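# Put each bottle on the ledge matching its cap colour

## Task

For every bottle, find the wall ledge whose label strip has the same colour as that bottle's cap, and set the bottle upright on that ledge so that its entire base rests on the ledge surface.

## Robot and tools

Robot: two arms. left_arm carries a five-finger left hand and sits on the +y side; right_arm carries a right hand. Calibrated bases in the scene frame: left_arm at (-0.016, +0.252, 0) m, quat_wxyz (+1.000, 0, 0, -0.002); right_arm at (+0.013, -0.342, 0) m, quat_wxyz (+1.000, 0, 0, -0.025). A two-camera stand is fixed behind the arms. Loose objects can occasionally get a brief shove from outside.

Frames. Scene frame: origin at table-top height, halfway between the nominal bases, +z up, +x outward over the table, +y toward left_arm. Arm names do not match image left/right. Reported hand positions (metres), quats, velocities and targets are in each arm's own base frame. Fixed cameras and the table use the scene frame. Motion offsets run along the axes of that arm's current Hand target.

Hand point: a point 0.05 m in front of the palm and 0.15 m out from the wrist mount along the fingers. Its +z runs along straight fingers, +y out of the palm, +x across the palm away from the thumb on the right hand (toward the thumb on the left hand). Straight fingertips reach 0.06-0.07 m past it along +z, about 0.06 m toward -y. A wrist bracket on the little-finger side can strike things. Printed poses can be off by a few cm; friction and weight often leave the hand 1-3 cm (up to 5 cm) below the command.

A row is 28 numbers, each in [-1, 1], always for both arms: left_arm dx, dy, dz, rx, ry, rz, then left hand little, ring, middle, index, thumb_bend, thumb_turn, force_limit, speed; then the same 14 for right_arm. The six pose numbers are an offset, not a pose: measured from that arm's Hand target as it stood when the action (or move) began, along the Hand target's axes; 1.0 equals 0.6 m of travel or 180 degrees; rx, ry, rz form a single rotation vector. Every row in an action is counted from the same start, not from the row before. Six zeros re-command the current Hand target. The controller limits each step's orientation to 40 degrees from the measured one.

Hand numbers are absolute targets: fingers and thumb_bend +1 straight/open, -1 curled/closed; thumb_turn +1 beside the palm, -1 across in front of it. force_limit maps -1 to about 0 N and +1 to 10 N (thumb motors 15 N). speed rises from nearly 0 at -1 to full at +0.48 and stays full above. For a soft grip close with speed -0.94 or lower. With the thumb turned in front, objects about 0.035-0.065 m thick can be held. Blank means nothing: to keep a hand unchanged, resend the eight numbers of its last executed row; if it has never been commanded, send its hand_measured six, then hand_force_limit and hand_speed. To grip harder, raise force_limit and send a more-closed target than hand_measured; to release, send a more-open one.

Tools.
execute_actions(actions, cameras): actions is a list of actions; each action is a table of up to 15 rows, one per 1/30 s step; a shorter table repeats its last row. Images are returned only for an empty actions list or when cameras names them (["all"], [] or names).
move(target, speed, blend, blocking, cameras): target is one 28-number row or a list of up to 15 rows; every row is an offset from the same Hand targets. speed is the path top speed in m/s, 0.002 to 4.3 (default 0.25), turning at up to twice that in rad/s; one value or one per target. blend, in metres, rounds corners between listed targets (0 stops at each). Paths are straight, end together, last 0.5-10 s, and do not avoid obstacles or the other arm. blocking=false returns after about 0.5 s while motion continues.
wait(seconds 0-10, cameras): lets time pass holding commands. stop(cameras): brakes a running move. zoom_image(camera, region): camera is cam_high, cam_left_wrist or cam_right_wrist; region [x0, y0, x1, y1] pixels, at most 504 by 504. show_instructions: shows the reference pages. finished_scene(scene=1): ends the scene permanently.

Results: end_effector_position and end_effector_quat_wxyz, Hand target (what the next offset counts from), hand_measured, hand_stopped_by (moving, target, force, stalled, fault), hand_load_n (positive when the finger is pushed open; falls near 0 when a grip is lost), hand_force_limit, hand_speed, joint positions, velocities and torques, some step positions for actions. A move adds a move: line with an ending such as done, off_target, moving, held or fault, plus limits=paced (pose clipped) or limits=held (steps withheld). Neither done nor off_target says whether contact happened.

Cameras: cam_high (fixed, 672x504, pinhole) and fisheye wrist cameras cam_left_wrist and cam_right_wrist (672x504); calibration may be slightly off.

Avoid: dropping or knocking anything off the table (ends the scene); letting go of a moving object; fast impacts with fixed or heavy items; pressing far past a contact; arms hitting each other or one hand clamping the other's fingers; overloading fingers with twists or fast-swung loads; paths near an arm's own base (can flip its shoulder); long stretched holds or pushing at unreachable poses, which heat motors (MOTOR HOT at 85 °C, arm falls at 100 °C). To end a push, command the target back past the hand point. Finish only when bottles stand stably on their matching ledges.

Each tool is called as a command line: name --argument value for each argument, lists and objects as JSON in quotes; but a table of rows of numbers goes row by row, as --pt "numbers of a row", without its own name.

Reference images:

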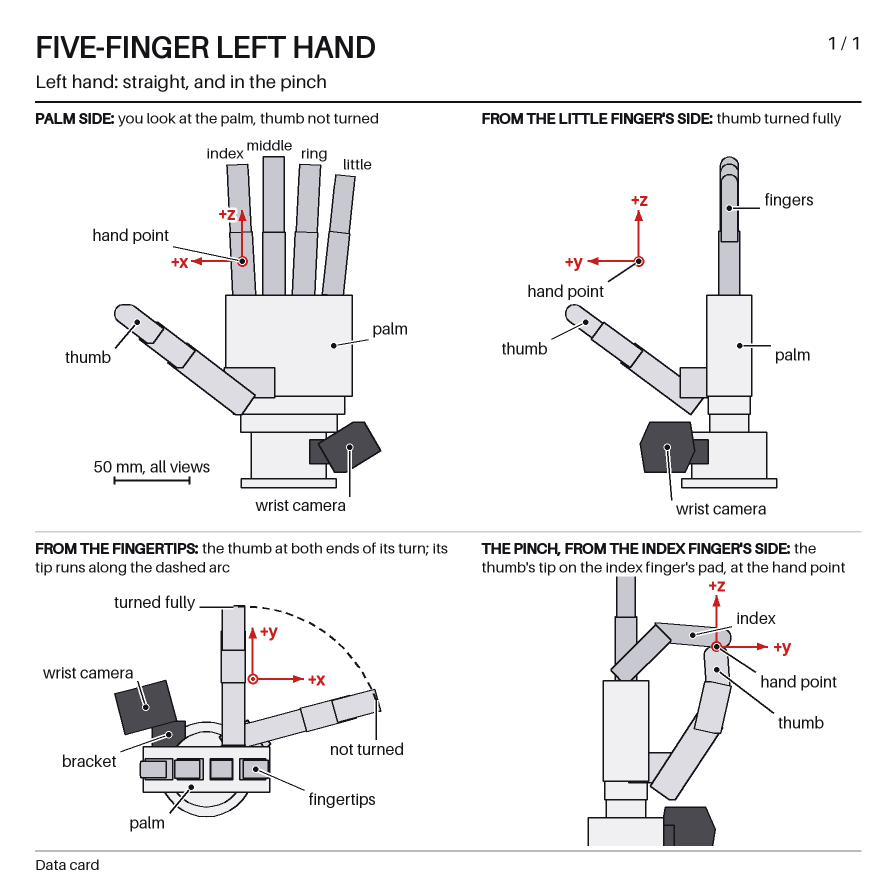

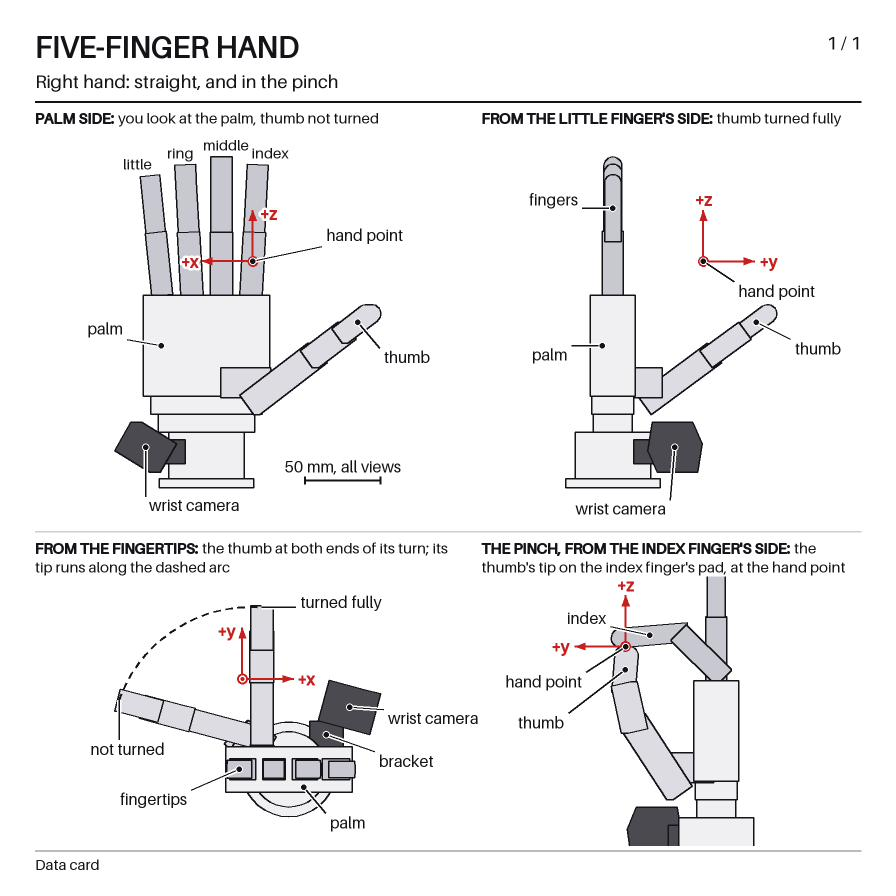

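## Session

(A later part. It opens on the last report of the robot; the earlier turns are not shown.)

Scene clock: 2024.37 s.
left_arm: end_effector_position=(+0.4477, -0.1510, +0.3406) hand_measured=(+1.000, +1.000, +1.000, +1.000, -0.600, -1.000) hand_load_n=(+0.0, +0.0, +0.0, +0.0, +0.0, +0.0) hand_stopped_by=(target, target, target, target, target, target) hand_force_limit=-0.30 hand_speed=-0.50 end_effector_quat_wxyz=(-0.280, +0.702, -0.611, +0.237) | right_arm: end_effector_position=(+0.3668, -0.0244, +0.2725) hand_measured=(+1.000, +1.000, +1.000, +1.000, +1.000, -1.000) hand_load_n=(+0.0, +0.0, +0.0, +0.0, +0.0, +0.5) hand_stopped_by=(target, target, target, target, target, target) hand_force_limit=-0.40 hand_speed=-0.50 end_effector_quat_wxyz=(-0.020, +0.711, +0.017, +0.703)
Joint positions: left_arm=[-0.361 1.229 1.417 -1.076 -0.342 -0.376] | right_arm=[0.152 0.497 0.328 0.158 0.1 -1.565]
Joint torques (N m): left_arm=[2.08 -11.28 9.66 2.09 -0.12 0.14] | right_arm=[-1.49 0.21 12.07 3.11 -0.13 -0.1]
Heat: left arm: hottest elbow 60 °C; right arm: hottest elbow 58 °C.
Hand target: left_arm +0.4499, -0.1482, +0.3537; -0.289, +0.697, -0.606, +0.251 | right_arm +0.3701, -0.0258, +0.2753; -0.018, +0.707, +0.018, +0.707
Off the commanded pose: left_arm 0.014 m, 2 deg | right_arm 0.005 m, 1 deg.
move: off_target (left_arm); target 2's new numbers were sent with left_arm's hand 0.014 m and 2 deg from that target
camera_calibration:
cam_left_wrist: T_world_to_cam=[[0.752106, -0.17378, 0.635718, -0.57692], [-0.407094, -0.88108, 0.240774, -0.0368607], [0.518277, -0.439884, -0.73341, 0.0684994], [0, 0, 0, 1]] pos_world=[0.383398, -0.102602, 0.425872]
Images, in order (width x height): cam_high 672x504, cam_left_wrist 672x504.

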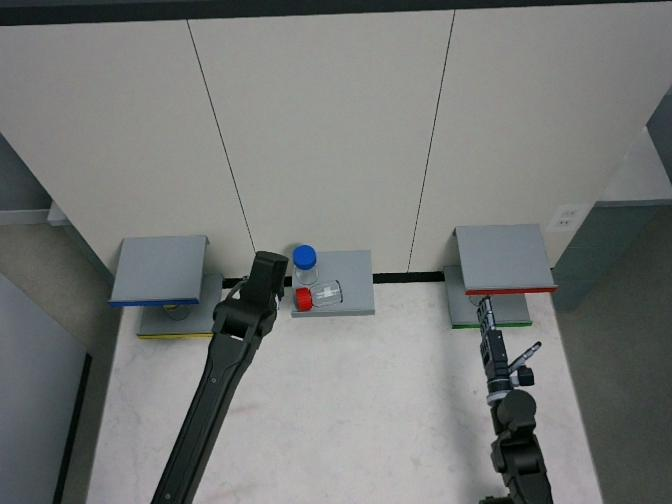

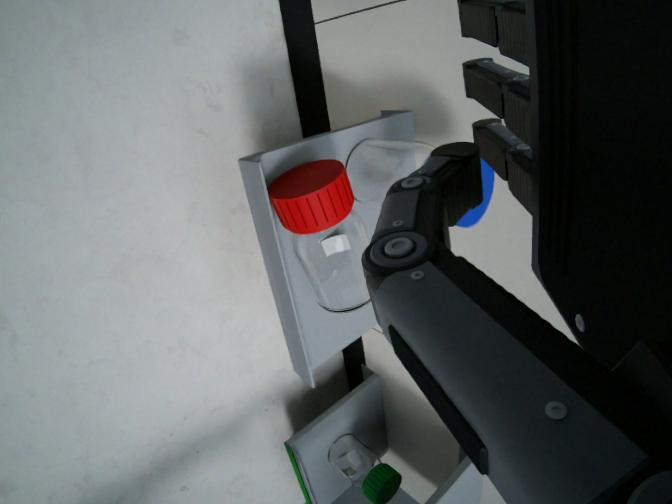

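move --pt "-0.017 0.11 0.1255 0 0 0 1 1 1 1 1 -1 -0.3 -0.5 0 0 0 0 0 0 1 1 1 1 1 -1 -0.4 -0.5" --speed '[0.1]' --cameras '["cam_left_wrist","cam_high"]'

zoom_image --camera "cam_high" --region '[270, 230, 400, 330]'

Scene clock: 2042.47 s.
left_arm: end_effector_position=(+0.4481, -0.1426, +0.2372) hand_measured=(+1.000, +1.000, +1.000, +1.000, +1.000, -1.000) hand_load_n=(+0.0, +0.0, +0.0, +0.0, +0.0, +0.0) hand_stopped_by=(target, target, target, target, target, target) hand_force_limit=-0.30 hand_speed=-0.50 end_effector_quat_wxyz=(-0.277, +0.700, -0.617, +0.232) | right_arm: end_effector_position=(+0.3668, -0.0244, +0.2725) hand_measured=(+1.000, +1.000, +1.000, +1.000, +1.000, -1.000) hand_load_n=(-0.5, -0.5, +0.0, +0.0, +0.0, +0.5) hand_stopped_by=(target, target, target, target, target, target) hand_force_limit=-0.40 hand_speed=-0.50 end_effector_quat_wxyz=(-0.020, +0.711, +0.017, +0.703)
Joint positions: left_arm=[-0.338 1.215 1.138 -0.817 -0.322 -0.35] | right_arm=[0.152 0.497 0.328 0.158 0.1 -1.565]
Joint torques (N m): left_arm=[2.14 -12.16 9.87 2.41 -0.13 0.15] | right_arm=[-1.49 0.26 12.07 3.11 -0.13 -0.1]
Heat: left arm: hottest elbow 55 °C; right arm: hottest elbow 58 °C.
Hand target: left_arm +0.4550, -0.1372, +0.2538; -0.289, +0.697, -0.606, +0.251 | right_arm +0.3701, -0.0258, +0.2753; -0.018, +0.707, +0.018, +0.707
Off the commanded pose: left_arm 0.019 m, 3 deg | right_arm 0.005 m, 1 deg.
move: off_target (left_arm)
camera_calibration:
cam_left_wrist: T_world_to_cam=[[0.759232, -0.183551, 0.624401, -0.511837], [-0.411476, -0.878699, 0.242023, -0.00242278], [0.504237, -0.440678, -0.742663, 0.00446407], [0, 0, 0, 1]] pos_world=[0.385355, -0.0941099, 0.323493]
Images, in order (width x height): cam_high 672x504, cam_left_wrist 672x504.

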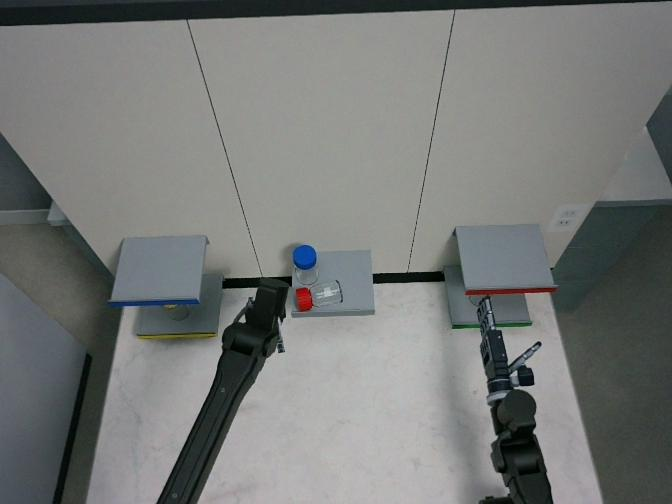

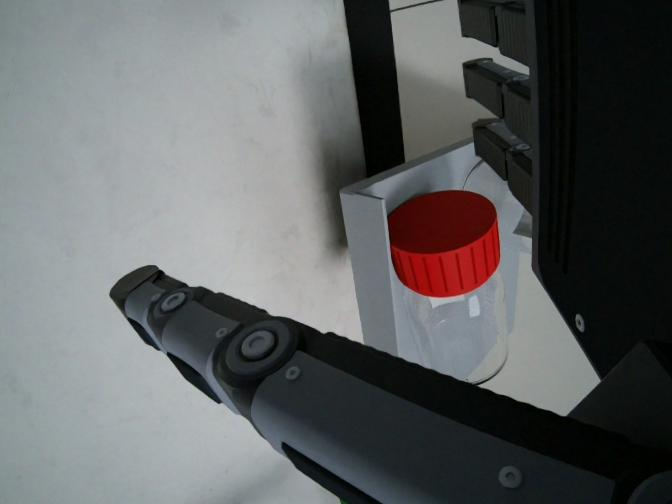

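Scaled by 3.877 from the camera's 672x504 image, which has a finer 960x720 frame.

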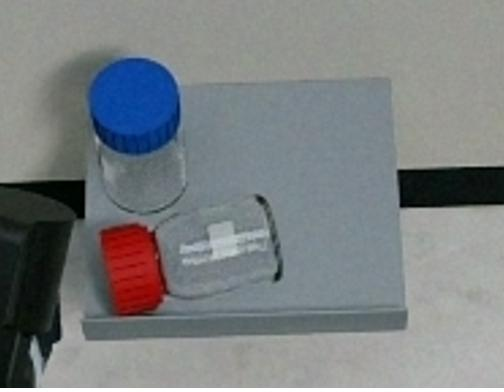

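move --pt "0 0.026 0.0236 0 0 0 1 1 1 1 1 -1 -0.3 -0.5 0 0 0 0 0 0 1 1 1 1 1 -1 -0.4 -0.5" --pt "0.075 0.033 0.0165 0 0 0 1 1 1 1 1 -1 -0.3 -0.5 0 0 0 0 0 0 1 1 1 1 1 -1 -0.4 -0.5" --speed '[0.06, 0.05]' --cameras '["cam_left_wrist","cam_high"]'

zoom_image --camera "cam_high" --region '[270, 230, 400, 330]'

Scene clock: 2055.13 s.
left_arm: end_effector_position=(+0.4401, -0.1739, +0.2111) hand_measured=(+1.000, +1.000, +1.000, +1.000, +1.000, -1.000) hand_load_n=(+0.0, +0.0, +0.0, +0.0, +0.0, +0.0) hand_stopped_by=(target, target, target, target, target, target) hand_force_limit=-0.30 hand_speed=-0.50 end_effector_quat_wxyz=(-0.282, +0.699, -0.614, +0.233) | right_arm: end_effector_position=(+0.3668, -0.0244, +0.2725) hand_measured=(+1.000, +1.000, +1.000, +1.000, +1.000, -1.000) hand_load_n=(+0.0, +0.0, +0.0, +0.0, +0.0, +0.0) hand_stopped_by=(target, target, target, target, target, target) hand_force_limit=-0.40 hand_speed=-0.50 end_effector_quat_wxyz=(-0.020, +0.711, +0.017, +0.703)
Joint positions: left_arm=[-0.427 1.233 1.084 -0.762 -0.386 -0.422] | right_arm=[0.152 0.497 0.328 0.158 0.1 -1.565]
Joint torques (N m): left_arm=[0.15 -9.52 13.59 1.35 -0.42 -0.04] | right_arm=[-1.49 0.26 12.07 3.12 -0.13 -0.11]
Heat: left arm: hottest elbow 54 °C; right arm: hottest elbow 58 °C.
Hand target: left_arm +0.4543, -0.1827, +0.2328; -0.289, +0.697, -0.606, +0.251 | right_arm +0.3701, -0.0258, +0.2753; -0.018, +0.707, +0.018, +0.707
Off the commanded pose: left_arm 0.027 m, 2 deg | right_arm 0.005 m, 1 deg.
move: off_target (left_arm)
camera_calibration:
cam_left_wrist: T_world_to_cam=[[0.75319, -0.183606, 0.631659, -0.494095], [-0.410477, -0.881544, 0.233212, -0.025936], [0.514016, -0.434935, -0.739337, -0.0286216], [0, 0, 0, 1]] pos_world=[0.376213, -0.126031, 0.296987]
Images, in order (width x height): cam_high 672x504, cam_left_wrist 672x504.

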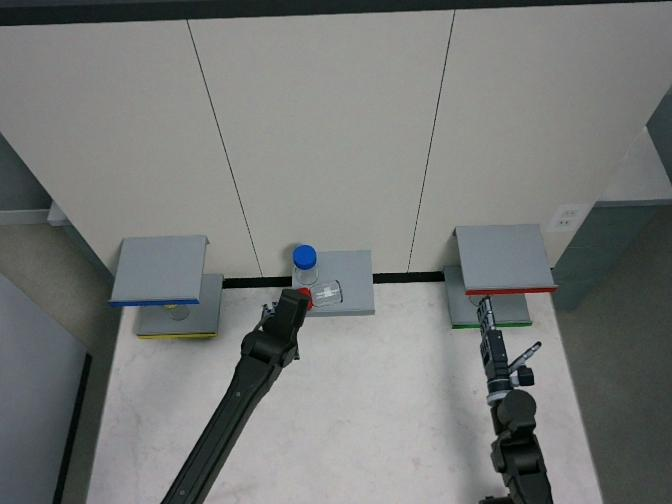

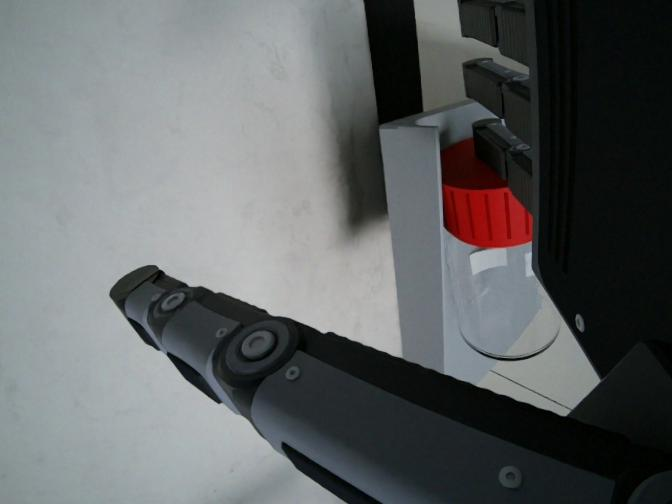

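Scaled by 3.877 from the camera's 672x504 image, which has a finer 960x720 frame.

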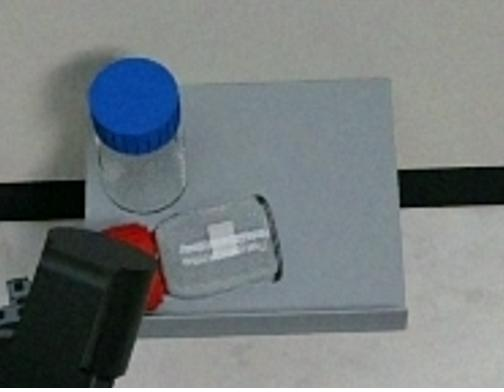

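move --pt "0.06 0.0 0.012 0 0 0 1 1 1 1 1 -1 -0.3 -0.5 0 0 0 0 0 0 1 1 1 1 1 -1 -0.4 -0.5" --speed '[0.04]' --cameras '["cam_left_wrist","cam_high"]'

zoom_image --camera "cam_high" --region '[270, 230, 400, 330]'

Scene clock: 2065.20 s.
left_arm: end_effector_position=(+0.4525, -0.2010, +0.2085) hand_measured=(+1.000, +1.000, +1.000, +1.000, +1.000, -1.000) hand_load_n=(+0.0, +0.0, +0.0, +0.0, +0.0, +0.0) hand_stopped_by=(target, target, target, target, target, target) hand_force_limit=-0.30 hand_speed=-0.50 end_effector_quat_wxyz=(-0.287, +0.703, -0.608, +0.234) | right_arm: end_effector_position=(+0.3668, -0.0244, +0.2725) hand_measured=(+1.000, +1.000, +1.000, +1.000, +1.000, -1.000) hand_load_n=(+0.0, +0.0, +0.0, +0.0, +0.0, +0.5) hand_stopped_by=(target, target, target, target, target, target) hand_force_limit=-0.40 hand_speed=-0.50 end_effector_quat_wxyz=(-0.020, +0.711, +0.017, +0.703)
Joint positions: left_arm=[-0.48 1.296 1.131 -0.762 -0.432 -0.479] | right_arm=[0.152 0.497 0.328 0.158 0.1 -1.565]
Joint torques (N m): left_arm=[-0.79 -9.52 13.7 1.18 -0.29 0] | right_arm=[-1.49 0.26 12.07 3.11 -0.14 -0.1]
Heat: left arm: hottest elbow 56 °C; right arm: hottest elbow 58 °C.
Hand target: left_arm +0.4643, -0.2177, +0.2277; -0.289, +0.697, -0.606, +0.251 | right_arm +0.3701, -0.0258, +0.2753; -0.018, +0.707, +0.018, +0.707
Off the commanded pose: left_arm 0.028 m, 2 deg | right_arm 0.005 m, 1 deg.
move: off_target (left_arm)
camera_calibration:
cam_left_wrist: T_world_to_cam=[[0.750446, -0.172675, 0.637976, -0.504734], [-0.39863, -0.888189, 0.228507, -0.0498462], [0.527186, -0.425798, -0.735371, -0.0536051], [0, 0, 0, 1]] pos_world=[0.387166, -0.154253, 0.293979]
Images, in order (width x height): cam_high 672x504, cam_left_wrist 672x504.

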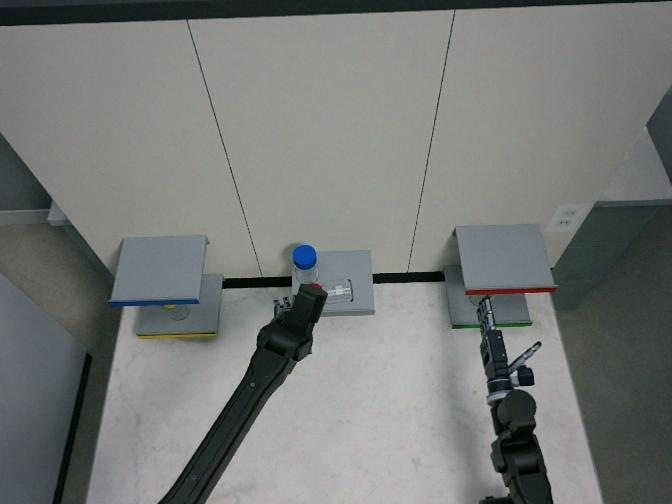

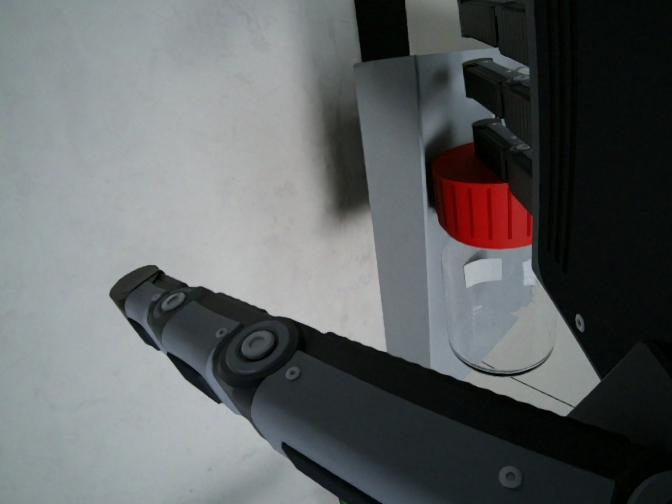

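Scaled by 3.877 from the camera's 672x504 image, which has a finer 960x720 frame.

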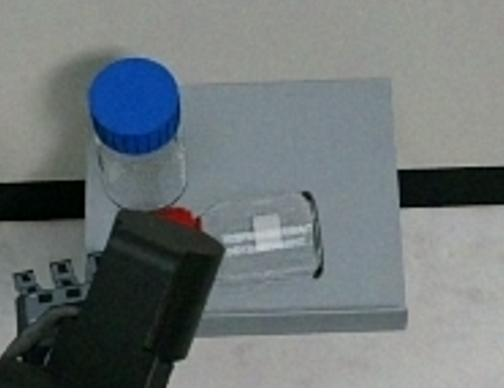

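move --pt "0.05 0.0 0.0 0 0 0 1 1 1 1 1 -1 -0.3 -0.5 0 0 0 0 0 0 1 1 1 1 1 -1 -0.4 -0.5" --speed '[0.04]' --cameras '["cam_left_wrist","cam_high"]'

zoom_image --camera "cam_high" --region '[270, 230, 400, 330]'

Scene clock: 2073.07 s.
left_arm: end_effector_position=(+0.4581, -0.2300, +0.2079) hand_measured=(+1.000, +1.000, +1.000, +1.000, +1.000, -1.000) hand_load_n=(+0.0, +0.0, +0.0, +0.0, -0.5, +0.0) hand_stopped_by=(target, target, target, target, target, target) hand_force_limit=-0.30 hand_speed=-0.50 end_effector_quat_wxyz=(-0.288, +0.702, -0.608, +0.233) | right_arm: end_effector_position=(+0.3668, -0.0244, +0.2725) hand_measured=(+1.000, +1.000, +1.000, +1.000, +1.000, -1.000) hand_load_n=(+0.0, +0.0, +0.0, +0.0, +0.0, +0.5) hand_stopped_by=(target, target, target, target, target, target) hand_force_limit=-0.40 hand_speed=-0.50 end_effector_quat_wxyz=(-0.020, +0.711, +0.017, +0.703)
Joint positions: left_arm=[-0.536 1.35 1.182 -0.78 -0.466 -0.526] | right_arm=[0.152 0.497 0.328 0.158 0.1 -1.565]
Joint torques (N m): left_arm=[-0.26 -10.29 13.74 1.01 -0.33 0] | right_arm=[-1.55 0.26 12.05 3.12 -0.14 -0.1]
Heat: left arm: hottest elbow 56 °C; right arm: hottest elbow 58 °C.
Hand target: left_arm +0.4685, -0.2474, +0.2278; -0.289, +0.697, -0.606, +0.251 | right_arm +0.3701, -0.0258, +0.2753; -0.018, +0.707, +0.018, +0.707
Off the commanded pose: left_arm 0.028 m, 2 deg | right_arm 0.005 m, 1 deg.
move: off_target (left_arm)
camera_calibration:
cam_left_wrist: T_world_to_cam=[[0.750213, -0.174487, 0.637757, -0.513775], [-0.399334, -0.888334, 0.226706, -0.0726389], [0.526984, -0.424756, -0.736118, -0.0689435], [0, 0, 0, 1]] pos_world=[0.392766, -0.183459, 0.293381]
Images, in order (width x height): cam_high 672x504, cam_left_wrist 672x504.

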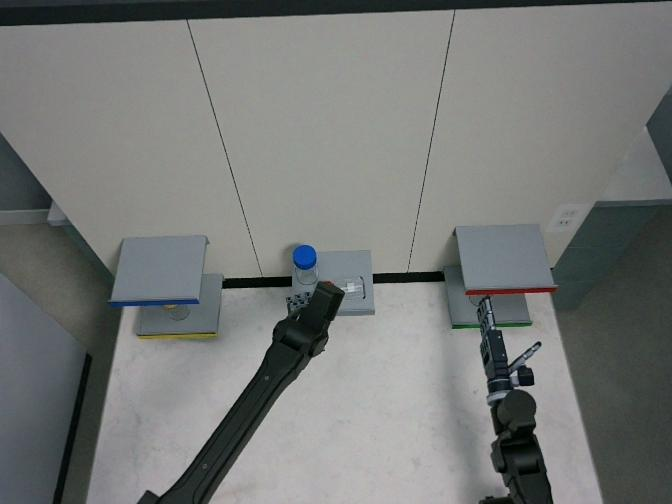

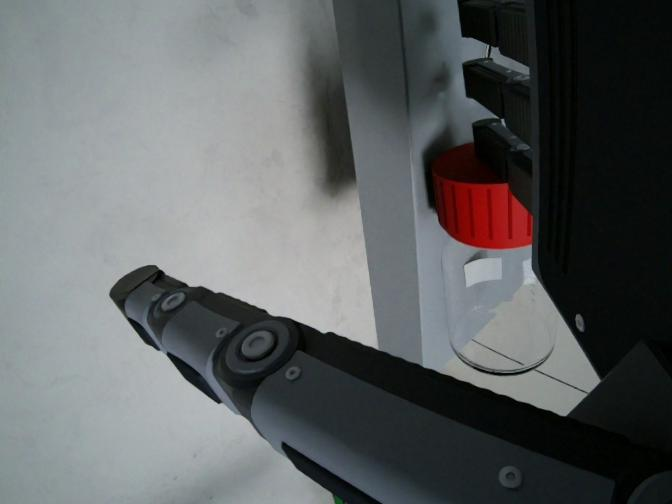

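Scaled by 3.877 from the camera's 672x504 image, which has a finer 960x720 frame.

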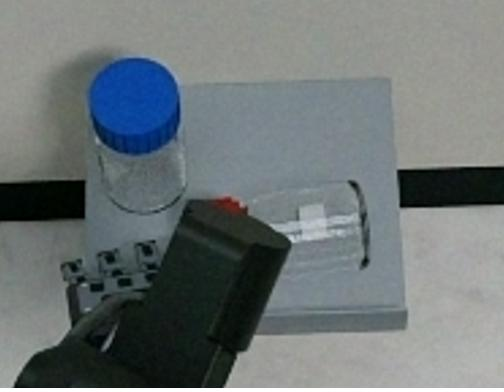

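move --pt "-0.033 -0.015 -0.0085 0 0 0 1 1 1 1 1 -1 -0.3 -0.5 0 0 0 0 0 0 1 1 1 1 1 -1 -0.4 -0.5" --pt "-0.0377 -0.0978 -0.138 0 0 0 1 1 1 1 1 -1 -0.3 -0.5 0 0 0 0 0 0 1 1 1 1 1 -1 -0.4 -0.5" --pt "0.08 -0.199 -0.0365 -0.028 0 0 0.2 0.4 0.7 1 0.85 -1 -0.3 -0.5 0 0 0 0 0 0 1 1 1 1 1 -1 -0.4 -0.5" --speed '[0.06, 0.1, 0.1]' --blend '[0.005,0.02,0]' --cameras '["cam_left_wrist","cam_high"]'

zoom_image --camera "cam_high" --region '[270, 230, 400, 330]'

Scene clock: 2100.33 s.
left_arm: end_effector_position=(+0.5316, -0.2839, +0.3091) hand_measured=(+0.200, +0.400, +0.700, +1.000, +0.850, -1.000) hand_load_n=(+0.0, +0.0, +0.0, +0.0, +0.0, +0.0) hand_stopped_by=(target, target, target, target, target, target) hand_force_limit=-0.30 hand_speed=-0.50 end_effector_quat_wxyz=(-0.254, +0.706, -0.627, +0.210) | right_arm: end_effector_position=(+0.3668, -0.0244, +0.2725) hand_measured=(+1.000, +1.000, +1.000, +1.000, +1.000, -1.000) hand_load_n=(+0.0, +0.0, +0.0, +0.0, +0.0, +0.5) hand_stopped_by=(target, target, target, target, target, target) hand_force_limit=-0.40 hand_speed=-0.50 end_effector_quat_wxyz=(-0.020, +0.711, +0.017, +0.703)
Joint positions: left_arm=[-0.529 1.628 1.779 -1.17 -0.405 -0.533] | right_arm=[0.152 0.497 0.328 0.158 0.1 -1.565]
Joint torques (N m): left_arm=[1.79 -15.33 13.59 1.01 -0.23 0] | right_arm=[-1.55 0.32 12.08 3.11 -0.13 -0.1]
Heat: left arm: hottest elbow 57 °C; right arm: hottest elbow 58 °C.
Hand target: left_arm +0.5435, -0.2853, +0.3276; -0.258, +0.709, -0.617, +0.224 | right_arm +0.3701, -0.0258, +0.2753; -0.018, +0.707, +0.018, +0.707
Off the commanded pose: left_arm 0.022 m, 2 deg | right_arm 0.005 m, 1 deg.
move: off_target (left_arm); target 3's new numbers were sent with left_arm's hand 0.022 m and 2 deg from that target
camera_calibration:
cam_left_wrist: T_world_to_cam=[[0.798182, -0.185174, 0.57325, -0.651395], [-0.398409, -0.876023, 0.27176, -0.124986], [0.451857, -0.445302, -0.773001, -0.0105146], [0, 0, 0, 1]] pos_world=[0.474888, -0.234795, 0.399251]
Images, in order (width x height): cam_high 672x504, cam_left_wrist 672x504.

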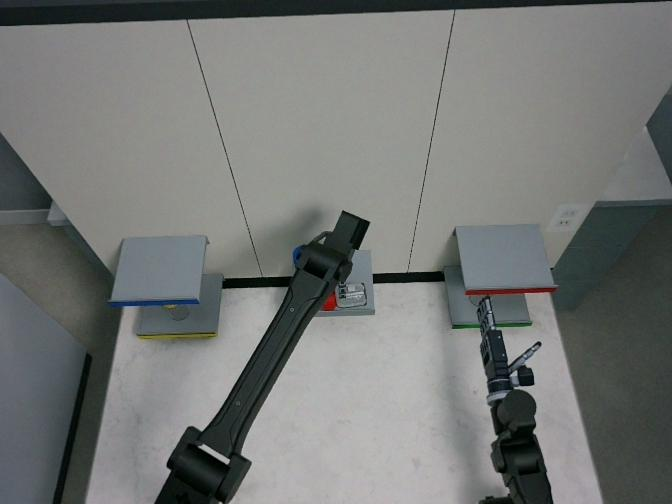

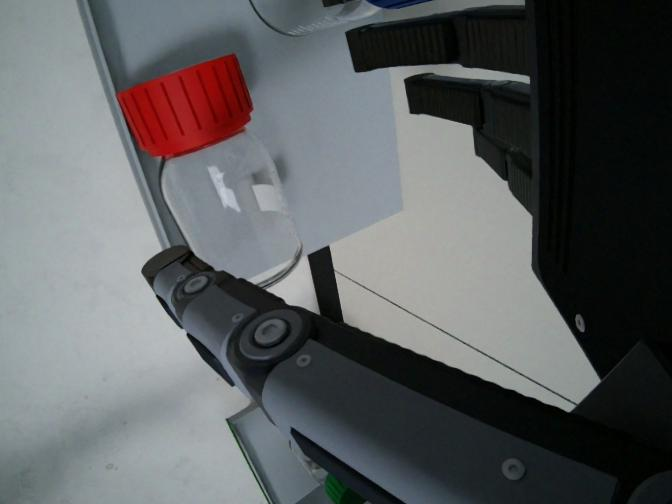

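Scaled by 3.877 from the camera's 672x504 image, which has a finer 960x720 frame.

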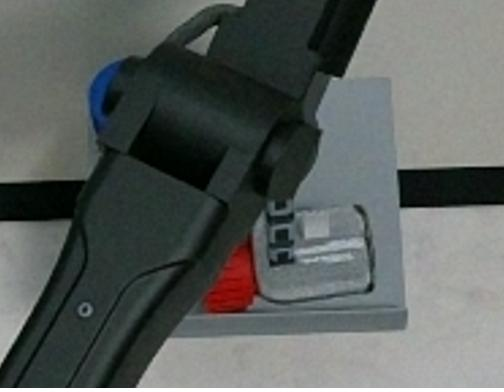

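move --pt "-0.028 0.056 0.0727 0 0 0 -1 -1 0.7 1 0.85 -1 -0.3 -0.5 0 0 0 0 0 0 1 1 1 1 1 -1 -0.4 -0.5" --speed '[0.08]' --cameras '["cam_left_wrist"]'

Scene clock: 2124.07 s.
left_arm: end_effector_position=(+0.5361, -0.2745, +0.2502) hand_measured=(-1.000, -1.000, +0.700, +1.000, +0.850, -1.000) hand_load_n=(+0.0, +0.0, +0.0, -0.5, +0.0, +0.0) hand_stopped_by=(target, target, target, target, target, target) hand_force_limit=-0.30 hand_speed=-0.50 end_effector_quat_wxyz=(-0.249, +0.711, -0.627, +0.200) | right_arm: end_effector_position=(+0.3668, -0.0244, +0.2725) hand_measured=(+1.000, +1.000, +1.000, +1.000, +1.000, -1.000) hand_load_n=(+0.0, +0.0, +0.0, +0.0, +0.0, +0.5) hand_stopped_by=(target, target, target, target, target, target) hand_force_limit=-0.40 hand_speed=-0.50 end_effector_quat_wxyz=(-0.020, +0.711, +0.017, +0.703)
Joint positions: left_arm=[-0.508 1.628 1.63 -1.038 -0.391 -0.525] | right_arm=[0.152 0.497 0.328 0.158 0.1 -1.565]
Joint torques (N m): left_arm=[2.26 -19.19 9.61 2.15 -0.15 0.15] | right_arm=[-1.55 0.26 12.08 3.12 -0.13 -0.1]
Heat: left arm: hottest elbow 60 °C; right arm: hottest elbow 58 °C.
Hand target: left_arm +0.5434, -0.2684, +0.2726; -0.258, +0.709, -0.617, +0.224 | right_arm +0.3701, -0.0258, +0.2753; -0.018, +0.707, +0.018, +0.707
Off the commanded pose: left_arm 0.024 m, 3 deg | right_arm 0.005 m, 1 deg.
move: off_target (left_arm)
camera_calibration:
cam_left_wrist: T_world_to_cam=[[0.81169, -0.180049, 0.555646, -0.621023], [-0.385318, -0.88, 0.277723, -0.108509], [0.438964, -0.439525, -0.783663, -0.0427909], [0, 0, 0, 1]] pos_world=[0.481051, -0.22611, 0.341671]
Images, in order (width x height): cam_left_wrist 672x504.

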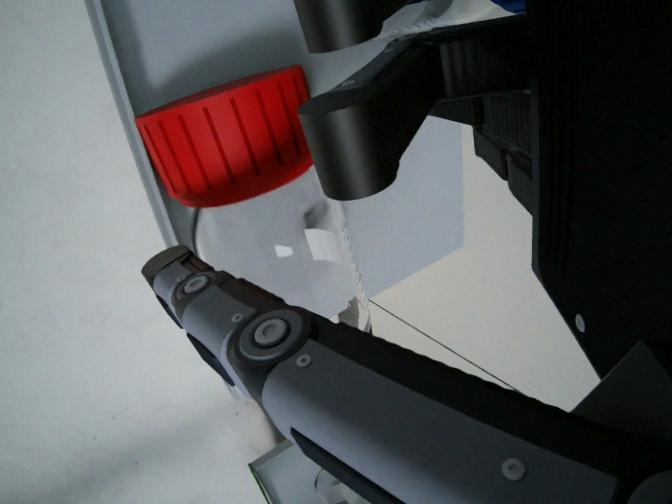

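move --pt "-0.014 0.028 0.019 0 0 0 -1 -1 0.7 1 0.85 -1 -0.3 -0.5 0 0 0 0 0 0 1 1 1 1 1 -1 -0.4 -0.5" --speed '[0.05]' --cameras '["cam_left_wrist"]'

Scene clock: 2136.00 s.
left_arm: end_effector_position=(+0.5289, -0.2671, +0.2314) hand_measured=(-1.000, -1.000, +0.700, +1.000, +0.850, -1.000) hand_load_n=(+0.5, +0.0, +0.0, +0.0, +0.0, +0.0) hand_stopped_by=(target, target, target, target, target, target) hand_force_limit=-0.30 hand_speed=-0.50 end_effector_quat_wxyz=(-0.249, +0.710, -0.627, +0.201) | right_arm: end_effector_position=(+0.3668, -0.0244, +0.2725) hand_measured=(+1.000, +1.000, +1.000, +1.000, +1.000, -1.000) hand_load_n=(+0.0, +0.0, +0.0, +0.0, +0.0, +0.0) hand_stopped_by=(target, target, target, target, target, target) hand_force_limit=-0.40 hand_speed=-0.50 end_effector_quat_wxyz=(-0.020, +0.711, +0.017, +0.703)
Joint positions: left_arm=[-0.502 1.601 1.549 -0.98 -0.386 -0.519] | right_arm=[0.152 0.497 0.328 0.158 0.1 -1.565]
Joint torques (N m): left_arm=[2.08 -18.61 9.57 2.25 -0.18 0.17] | right_arm=[-1.55 0.32 12.07 3.12 -0.13 -0.11]
Heat: left arm: hottest elbow 57 °C; right arm: hottest elbow 58 °C.
Hand target: left_arm +0.5367, -0.2609, +0.2531; -0.258, +0.709, -0.617, +0.224 | right_arm +0.3701, -0.0258, +0.2753; -0.018, +0.707, +0.018, +0.707
Off the commanded pose: left_arm 0.024 m, 3 deg | right_arm 0.005 m, 1 deg.
move: off_target (left_arm)
camera_calibration:
cam_left_wrist: T_world_to_cam=[[0.811442, -0.18023, 0.555949, -0.603302], [-0.386273, -0.879257, 0.278748, -0.099124], [0.438583, -0.440935, -0.783084, -0.0512928], [0, 0, 0, 1]] pos_world=[0.473752, -0.218505, 0.322869]
Images, in order (width x height): cam_left_wrist 672x504.

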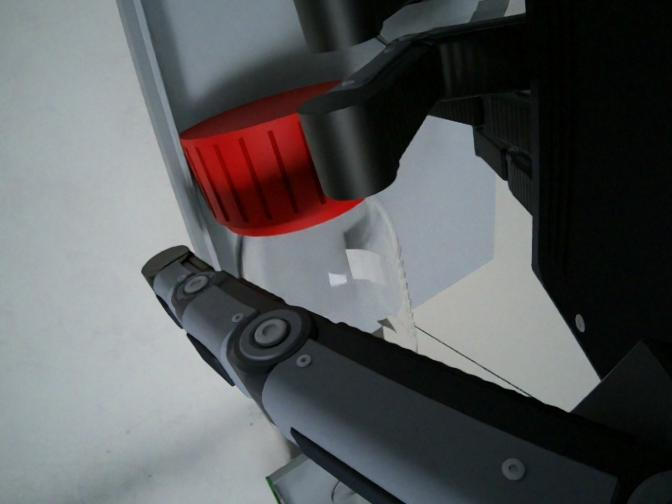

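move --pt "0 0.007 0.008 0 0 0 -1 -1 0.7 1 0.6 -1 -0.1 -0.7 0 0 0 0 0 0 1 1 1 1 1 -1 -0.4 -0.5" --pt "0 0.007 0.008 0 0 0 -1 -1 -1 -1 0.6 -1 -0.1 -0.88 0 0 0 0 0 0 1 1 1 1 1 -1 -0.4 -0.5" --speed '[0.05,0.05]' --cameras '["cam_left_wrist"]'

Scene clock: 2148.30 s.
left_arm: end_effector_position=(+0.5293, -0.2667, +0.2262) hand_measured=(-1.000, -1.000, +0.234, +0.222, +0.602, -1.000) hand_load_n=(+0.0, +0.0, +2.0, +5.0, +5.5, -1.0) hand_stopped_by=(target, target, force, force, target, target) hand_force_limit=-0.10 hand_speed=-0.88 end_effector_quat_wxyz=(-0.249, +0.711, -0.626, +0.203) | right_arm: end_effector_position=(+0.3668, -0.0244, +0.2725) hand_measured=(+1.000, +1.000, +1.000, +1.000, +1.000, -1.000) hand_load_n=(+0.0, +0.0, +0.0, +0.0, +0.0, +0.0) hand_stopped_by=(target, target, target, target, target, target) hand_force_limit=-0.40 hand_speed=-0.50 end_effector_quat_wxyz=(-0.020, +0.711, +0.017, +0.703)
Joint positions: left_arm=[-0.5 1.6 1.532 -0.96 -0.385 -0.519] | right_arm=[0.152 0.497 0.328 0.158 0.1 -1.565]
Joint torques (N m): left_arm=[1.85 -18.2 9.72 2 -0.22 0.16] | right_arm=[-1.49 0.26 12.07 3.11 -0.13 -0.1]
Heat: left arm: hottest elbow 56 °C; right arm: hottest elbow 58 °C.
Hand target: left_arm +0.5365, -0.2609, +0.2467; -0.258, +0.709, -0.617, +0.224 | right_arm +0.3701, -0.0258, +0.2753; -0.018, +0.707, +0.018, +0.707
Off the commanded pose: left_arm 0.023 m, 3 deg | right_arm 0.005 m, 1 deg.
move: off_target (left_arm); target 2's new numbers were sent with left_arm's hand 0.023 m and 3 deg from that target
camera_calibration:
cam_left_wrist: T_world_to_cam=[[0.809632, -0.177759, 0.559372, -0.599917], [-0.38662, -0.878582, 0.280392, -0.0971614], [0.441612, -0.443279, -0.780053, -0.0584037], [0, 0, 0, 1]] pos_world=[0.473939, -0.217894, 0.317262]
Images, in order (width x height): cam_left_wrist 672x504.

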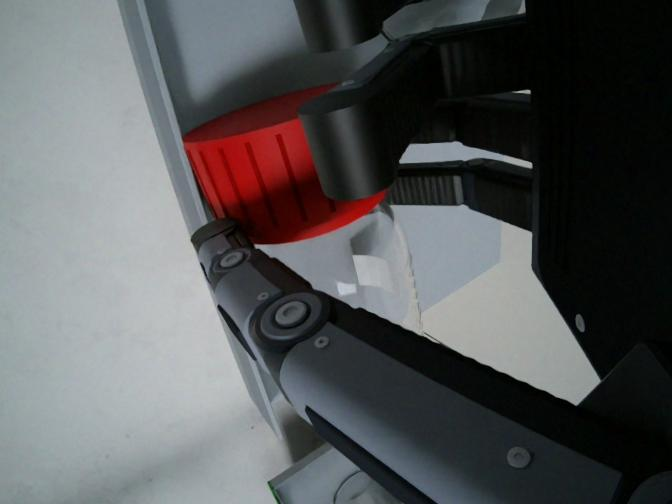

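move --pt "0 0 0 0 0 0 -1 -1 -0.98 -1 0.6 -1 -0.1 -0.9 0 0 0 0 0 0 1 1 1 1 1 -1 -0.4 -0.5" --pt "0 0 0 0 0 0 -1 -1 -0.98 -1 -1 -1 0.0 -0.9 0 0 0 0 0 0 1 1 1 1 1 -1 -0.4 -0.5" --pt "0 0 0 0 0 0 -1 -1 -0.96 -0.98 -1 -1 0.0 -0.92 0 0 0 0 0 0 1 1 1 1 1 -1 -0.4 -0.5" --speed '[0.05,0.05,0.05]' --cameras '["cam_left_wrist"]'

Scene clock: 2157.20 s.
left_arm: end_effector_position=(+0.5296, -0.2668, +0.2263) hand_measured=(-1.000, -1.000, +0.222, +0.216, +0.602, -1.000) hand_load_n=(+0.0, +0.0, +6.0, +5.0, +9.0, +0.0) hand_stopped_by=(target, target, force, force, force, target) hand_force_limit=0.00 hand_speed=-0.92 end_effector_quat_wxyz=(-0.249, +0.710, -0.626, +0.204) | right_arm: end_effector_position=(+0.3668, -0.0244, +0.2725) hand_measured=(+1.000, +1.000, +1.000, +1.000, +1.000, -1.000) hand_load_n=(+0.0, +0.0, +0.0, +0.0, +0.0, +0.5) hand_stopped_by=(target, target, target, target, target, target) hand_force_limit=-0.40 hand_speed=-0.50 end_effector_quat_wxyz=(-0.020, +0.711, +0.017, +0.703)
Joint positions: left_arm=[-0.5 1.6 1.532 -0.958 -0.385 -0.517] | right_arm=[0.152 0.497 0.328 0.158 0.1 -1.565]
Joint torques (N m): left_arm=[2.08 -18.67 9.57 1.98 -0.2 0.14] | right_arm=[-1.49 0.26 12.07 3.11 -0.13 -0.1]
Heat: left arm: hottest elbow 56 °C; right arm: hottest elbow 58 °C.
Hand target: left_arm +0.5365, -0.2609, +0.2467; -0.258, +0.709, -0.617, +0.224 | right_arm +0.3701, -0.0258, +0.2753; -0.018, +0.707, +0.018, +0.707
Off the commanded pose: left_arm 0.022 m, 3 deg | right_arm 0.005 m, 1 deg.
move: off_target (left_arm); target 2's new numbers were sent with left_arm's hand 0.023 m and 3 deg from that target; target 3's new numbers were sent with left_arm's hand 0.023 m and 3 deg from that target
camera_calibration:
cam_left_wrist: T_world_to_cam=[[0.808733, -0.178868, 0.560318, -0.600248], [-0.388029, -0.878173, 0.279726, -0.096144], [0.442022, -0.443643, -0.779613, -0.0588268], [0, 0, 0, 1]] pos_world=[0.474136, -0.217894, 0.317362]
Images, in order (width x height): cam_left_wrist 672x504.

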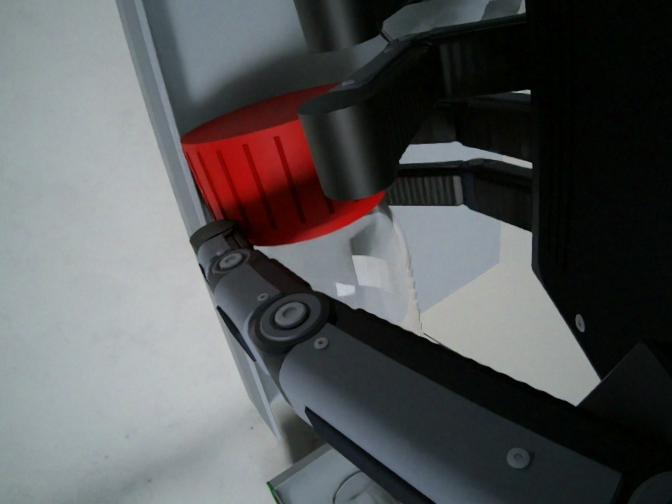

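move --pt "0.003 -0.047 -0.0256 0 0 0 -1 -1 -0.96 -0.98 -1 -1 0.0 -0.92 0 0 0 0 0 0 1 1 1 1 1 -1 -0.4 -0.5" --speed '[0.03]' --cameras '["cam_left_wrist"]'

Scene clock: 2166.53 s.
left_arm: end_effector_position=(+0.5317, -0.2633, +0.2460) hand_measured=(-1.000, -1.000, +0.222, +0.214, +0.602, -1.000) hand_load_n=(+0.0, +0.0, +7.5, +0.0, +7.0, +2.0) hand_stopped_by=(target, target, force, force, force, target) hand_force_limit=0.00 hand_speed=-0.92 end_effector_quat_wxyz=(-0.249, +0.709, -0.628, +0.202) | right_arm: end_effector_position=(+0.3668, -0.0244, +0.2725) hand_measured=(+1.000, +1.000, +1.000, +1.000, +1.000, -1.000) hand_load_n=(+0.0, +0.0, +0.0, +0.0, +0.0, +0.0) hand_stopped_by=(target, target, target, target, target, target) hand_force_limit=-0.40 hand_speed=-0.50 end_effector_quat_wxyz=(-0.020, +0.711, +0.017, +0.703)
Joint positions: left_arm=[-0.493 1.6 1.584 -1.01 -0.38 -0.507] | right_arm=[0.152 0.497 0.328 0.158 0.1 -1.565]
Joint torques (N m): left_arm=[2.08 -16.44 14.38 0.92 -0.22 0.16] | right_arm=[-1.55 0.26 12.07 3.12 -0.13 -0.1]
Heat: left arm: hottest elbow 56 °C; right arm: hottest elbow 58 °C.
Hand target: left_arm +0.5485, -0.2610, +0.2766; -0.258, +0.709, -0.617, +0.224 | right_arm +0.3701, -0.0258, +0.2753; -0.018, +0.707, +0.018, +0.707
Off the commanded pose: left_arm 0.035 m, 3 deg | right_arm 0.005 m, 1 deg.
move: off_target (left_arm)
camera_calibration:
cam_left_wrist: T_world_to_cam=[[0.809846, -0.18312, 0.557329, -0.613263], [-0.389981, -0.877771, 0.278269, -0.0962498], [0.438251, -0.442703, -0.782273, -0.0400181], [0, 0, 0, 1]] pos_world=[0.476651, -0.214502, 0.337268]
Images, in order (width x height): cam_left_wrist 672x504.

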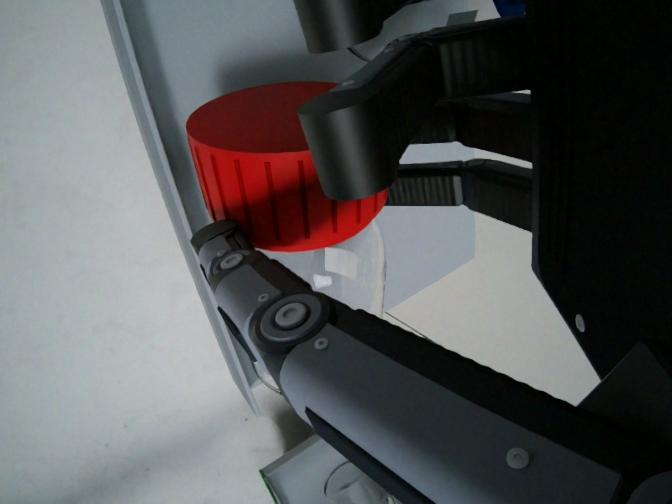

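move --pt "0.0 -0.035 -0.042 0 0 0 -1 -1 -0.96 -0.98 -1 -1 0.0 -0.92 0 0 0 0 0 0 1 1 1 1 1 -1 -0.4 -0.5" --speed '[0.03]' --cameras '["cam_left_wrist", "cam_high"]'

zoom_image --camera "cam_high" --region '[270, 230, 400, 330]'

Scene clock: 2188.30 s.
left_arm: end_effector_position=(+0.5328, -0.2630, +0.2831) hand_measured=(-1.000, -1.000, +0.222, +0.214, +0.602, -1.000) hand_load_n=(+0.0, +0.0, +7.0, +0.0, +6.5, +2.0) hand_stopped_by=(target, target, force, force, force, target) hand_force_limit=0.00 hand_speed=-0.92 end_effector_quat_wxyz=(-0.250, +0.710, -0.626, +0.206) | right_arm: end_effector_position=(+0.3668, -0.0244, +0.2725) hand_measured=(+1.000, +1.000, +1.000, +1.000, +1.000, -1.000) hand_load_n=(+0.0, +0.0, +0.0, +0.0, +0.0, +0.5) hand_stopped_by=(target, target, target, target, target, target) hand_force_limit=-0.40 hand_speed=-0.50 end_effector_quat_wxyz=(-0.020, +0.711, +0.017, +0.703)
Joint positions: left_arm=[-0.491 1.6 1.679 -1.098 -0.38 -0.508] | right_arm=[0.152 0.497 0.328 0.158 0.1 -1.565]
Joint torques (N m): left_arm=[2.43 -15.68 14.48 0.91 -0.18 0.15] | right_arm=[-1.55 0.26 12.07 3.11 -0.13 -0.1]
Heat: left arm: hottest elbow 56 °C; right arm: hottest elbow 58 °C.
Hand target: left_arm +0.5484, -0.2610, +0.3094; -0.258, +0.709, -0.617, +0.224 | right_arm +0.3701, -0.0258, +0.2753; -0.018, +0.707, +0.018, +0.707
Off the commanded pose: left_arm 0.031 m, 3 deg | right_arm 0.005 m, 1 deg.
move: off_target (left_arm)
camera_calibration:
cam_left_wrist: T_world_to_cam=[[0.806438, -0.178354, 0.563779, -0.633628], [-0.389531, -0.877557, 0.279571, -0.106491], [0.444885, -0.445066, -0.77717, -0.0169095], [0, 0, 0, 1]] pos_world=[0.477023, -0.213988, 0.373857]
Images, in order (width x height): cam_high 672x504, cam_left_wrist 672x504.

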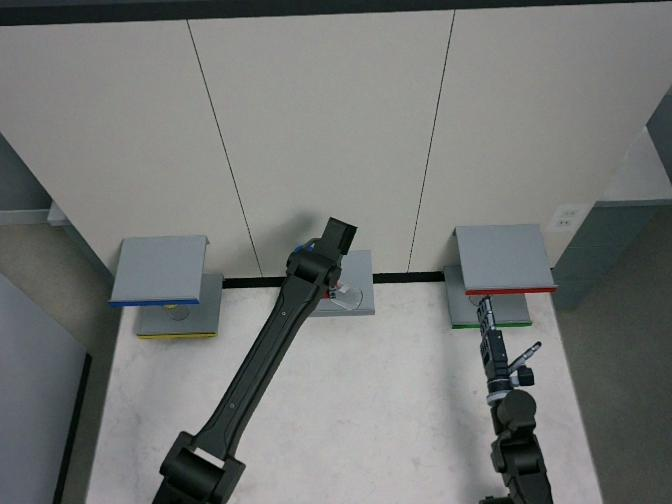

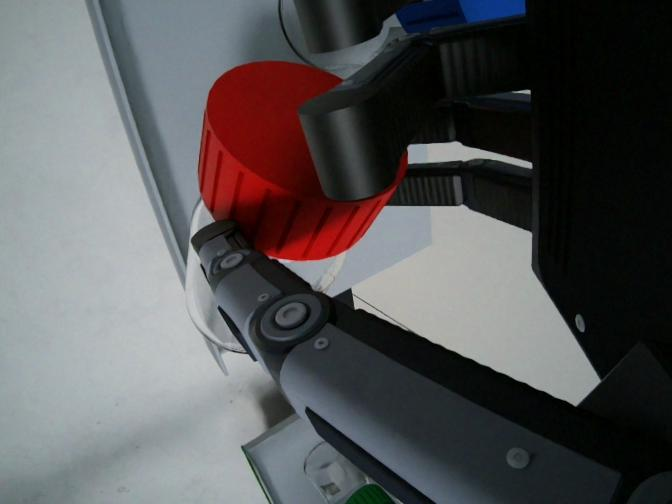

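Scaled by 3.877 from the camera's 672x504 image, which has a finer 960x720 frame.

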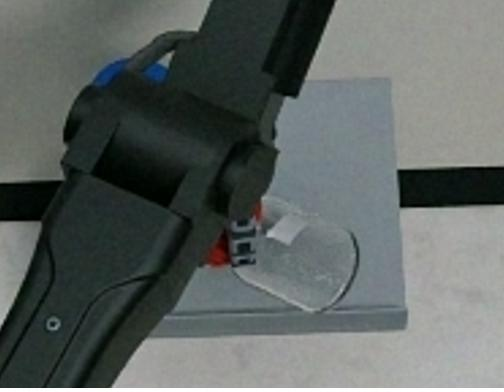

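move --pt "0.0 -0.05 -0.06 0 0 0 -1 -1 -0.96 -0.98 -1 -1 0.0 -0.92 0 0 0 0 0 0 1 1 1 1 1 -1 -0.4 -0.5" --speed '[0.04]' --cameras '["cam_left_wrist", "cam_high"]'

zoom_image --camera "cam_high" --region '[270, 230, 400, 330]'

Scene clock: 2196.13 s.
left_arm: end_effector_position=(+0.5348, -0.2637, +0.3290) hand_measured=(-1.000, -1.000, +0.222, +0.214, +0.602, -1.000) hand_load_n=(+0.0, +0.0, +6.0, +0.0, +6.0, +1.0) hand_stopped_by=(target, target, force, force, force, target) hand_force_limit=0.00 hand_speed=-0.92 end_effector_quat_wxyz=(-0.250, +0.708, -0.629, +0.203) | right_arm: end_effector_position=(+0.3668, -0.0244, +0.2725) hand_measured=(+1.000, +1.000, +1.000, +1.000, +1.000, -1.000) hand_load_n=(+0.0, +0.0, +0.0, +0.0, +0.0, +0.5) hand_stopped_by=(target, target, target, target, target, target) hand_force_limit=-0.40 hand_speed=-0.50 end_effector_quat_wxyz=(-0.020, +0.711, +0.017, +0.703)
Joint positions: left_arm=[-0.491 1.628 1.835 -1.23 -0.38 -0.5] | right_arm=[0.152 0.497 0.328 0.158 0.1 -1.565]
Joint torques (N m): left_arm=[2.37 -15.79 14.42 0.91 -0.22 0.14] | right_arm=[-1.55 0.26 12.07 3.11 -0.14 -0.1]
Heat: left arm: hottest elbow 57 °C; right arm: hottest elbow 58 °C.
Hand target: left_arm +0.5483, -0.2610, +0.3563; -0.258, +0.709, -0.617, +0.224 | right_arm +0.3701, -0.0258, +0.2753; -0.018, +0.707, +0.018, +0.707
Off the commanded pose: left_arm 0.030 m, 3 deg | right_arm 0.005 m, 1 deg.
move: off_target (left_arm)
camera_calibration:
cam_left_wrist: T_world_to_cam=[[0.807286, -0.186653, 0.559866, -0.662615], [-0.39391, -0.876838, 0.275662, -0.115352], [0.439459, -0.443075, -0.781383, 0.0223872], [0, 0, 0, 1]] pos_world=[0.479643, -0.214904, 0.420267]
Images, in order (width x height): cam_high 672x504, cam_left_wrist 672x504.

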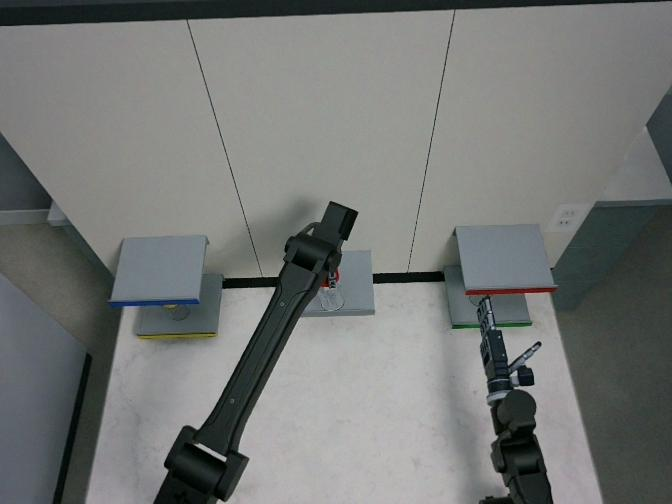

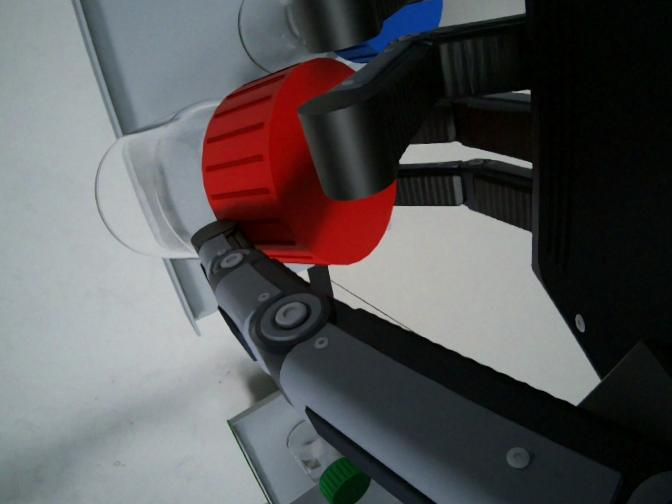

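Scaled by 3.877 from the camera's 672x504 image, which has a finer 960x720 frame.

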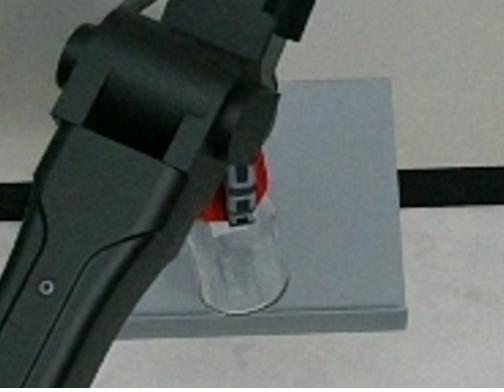

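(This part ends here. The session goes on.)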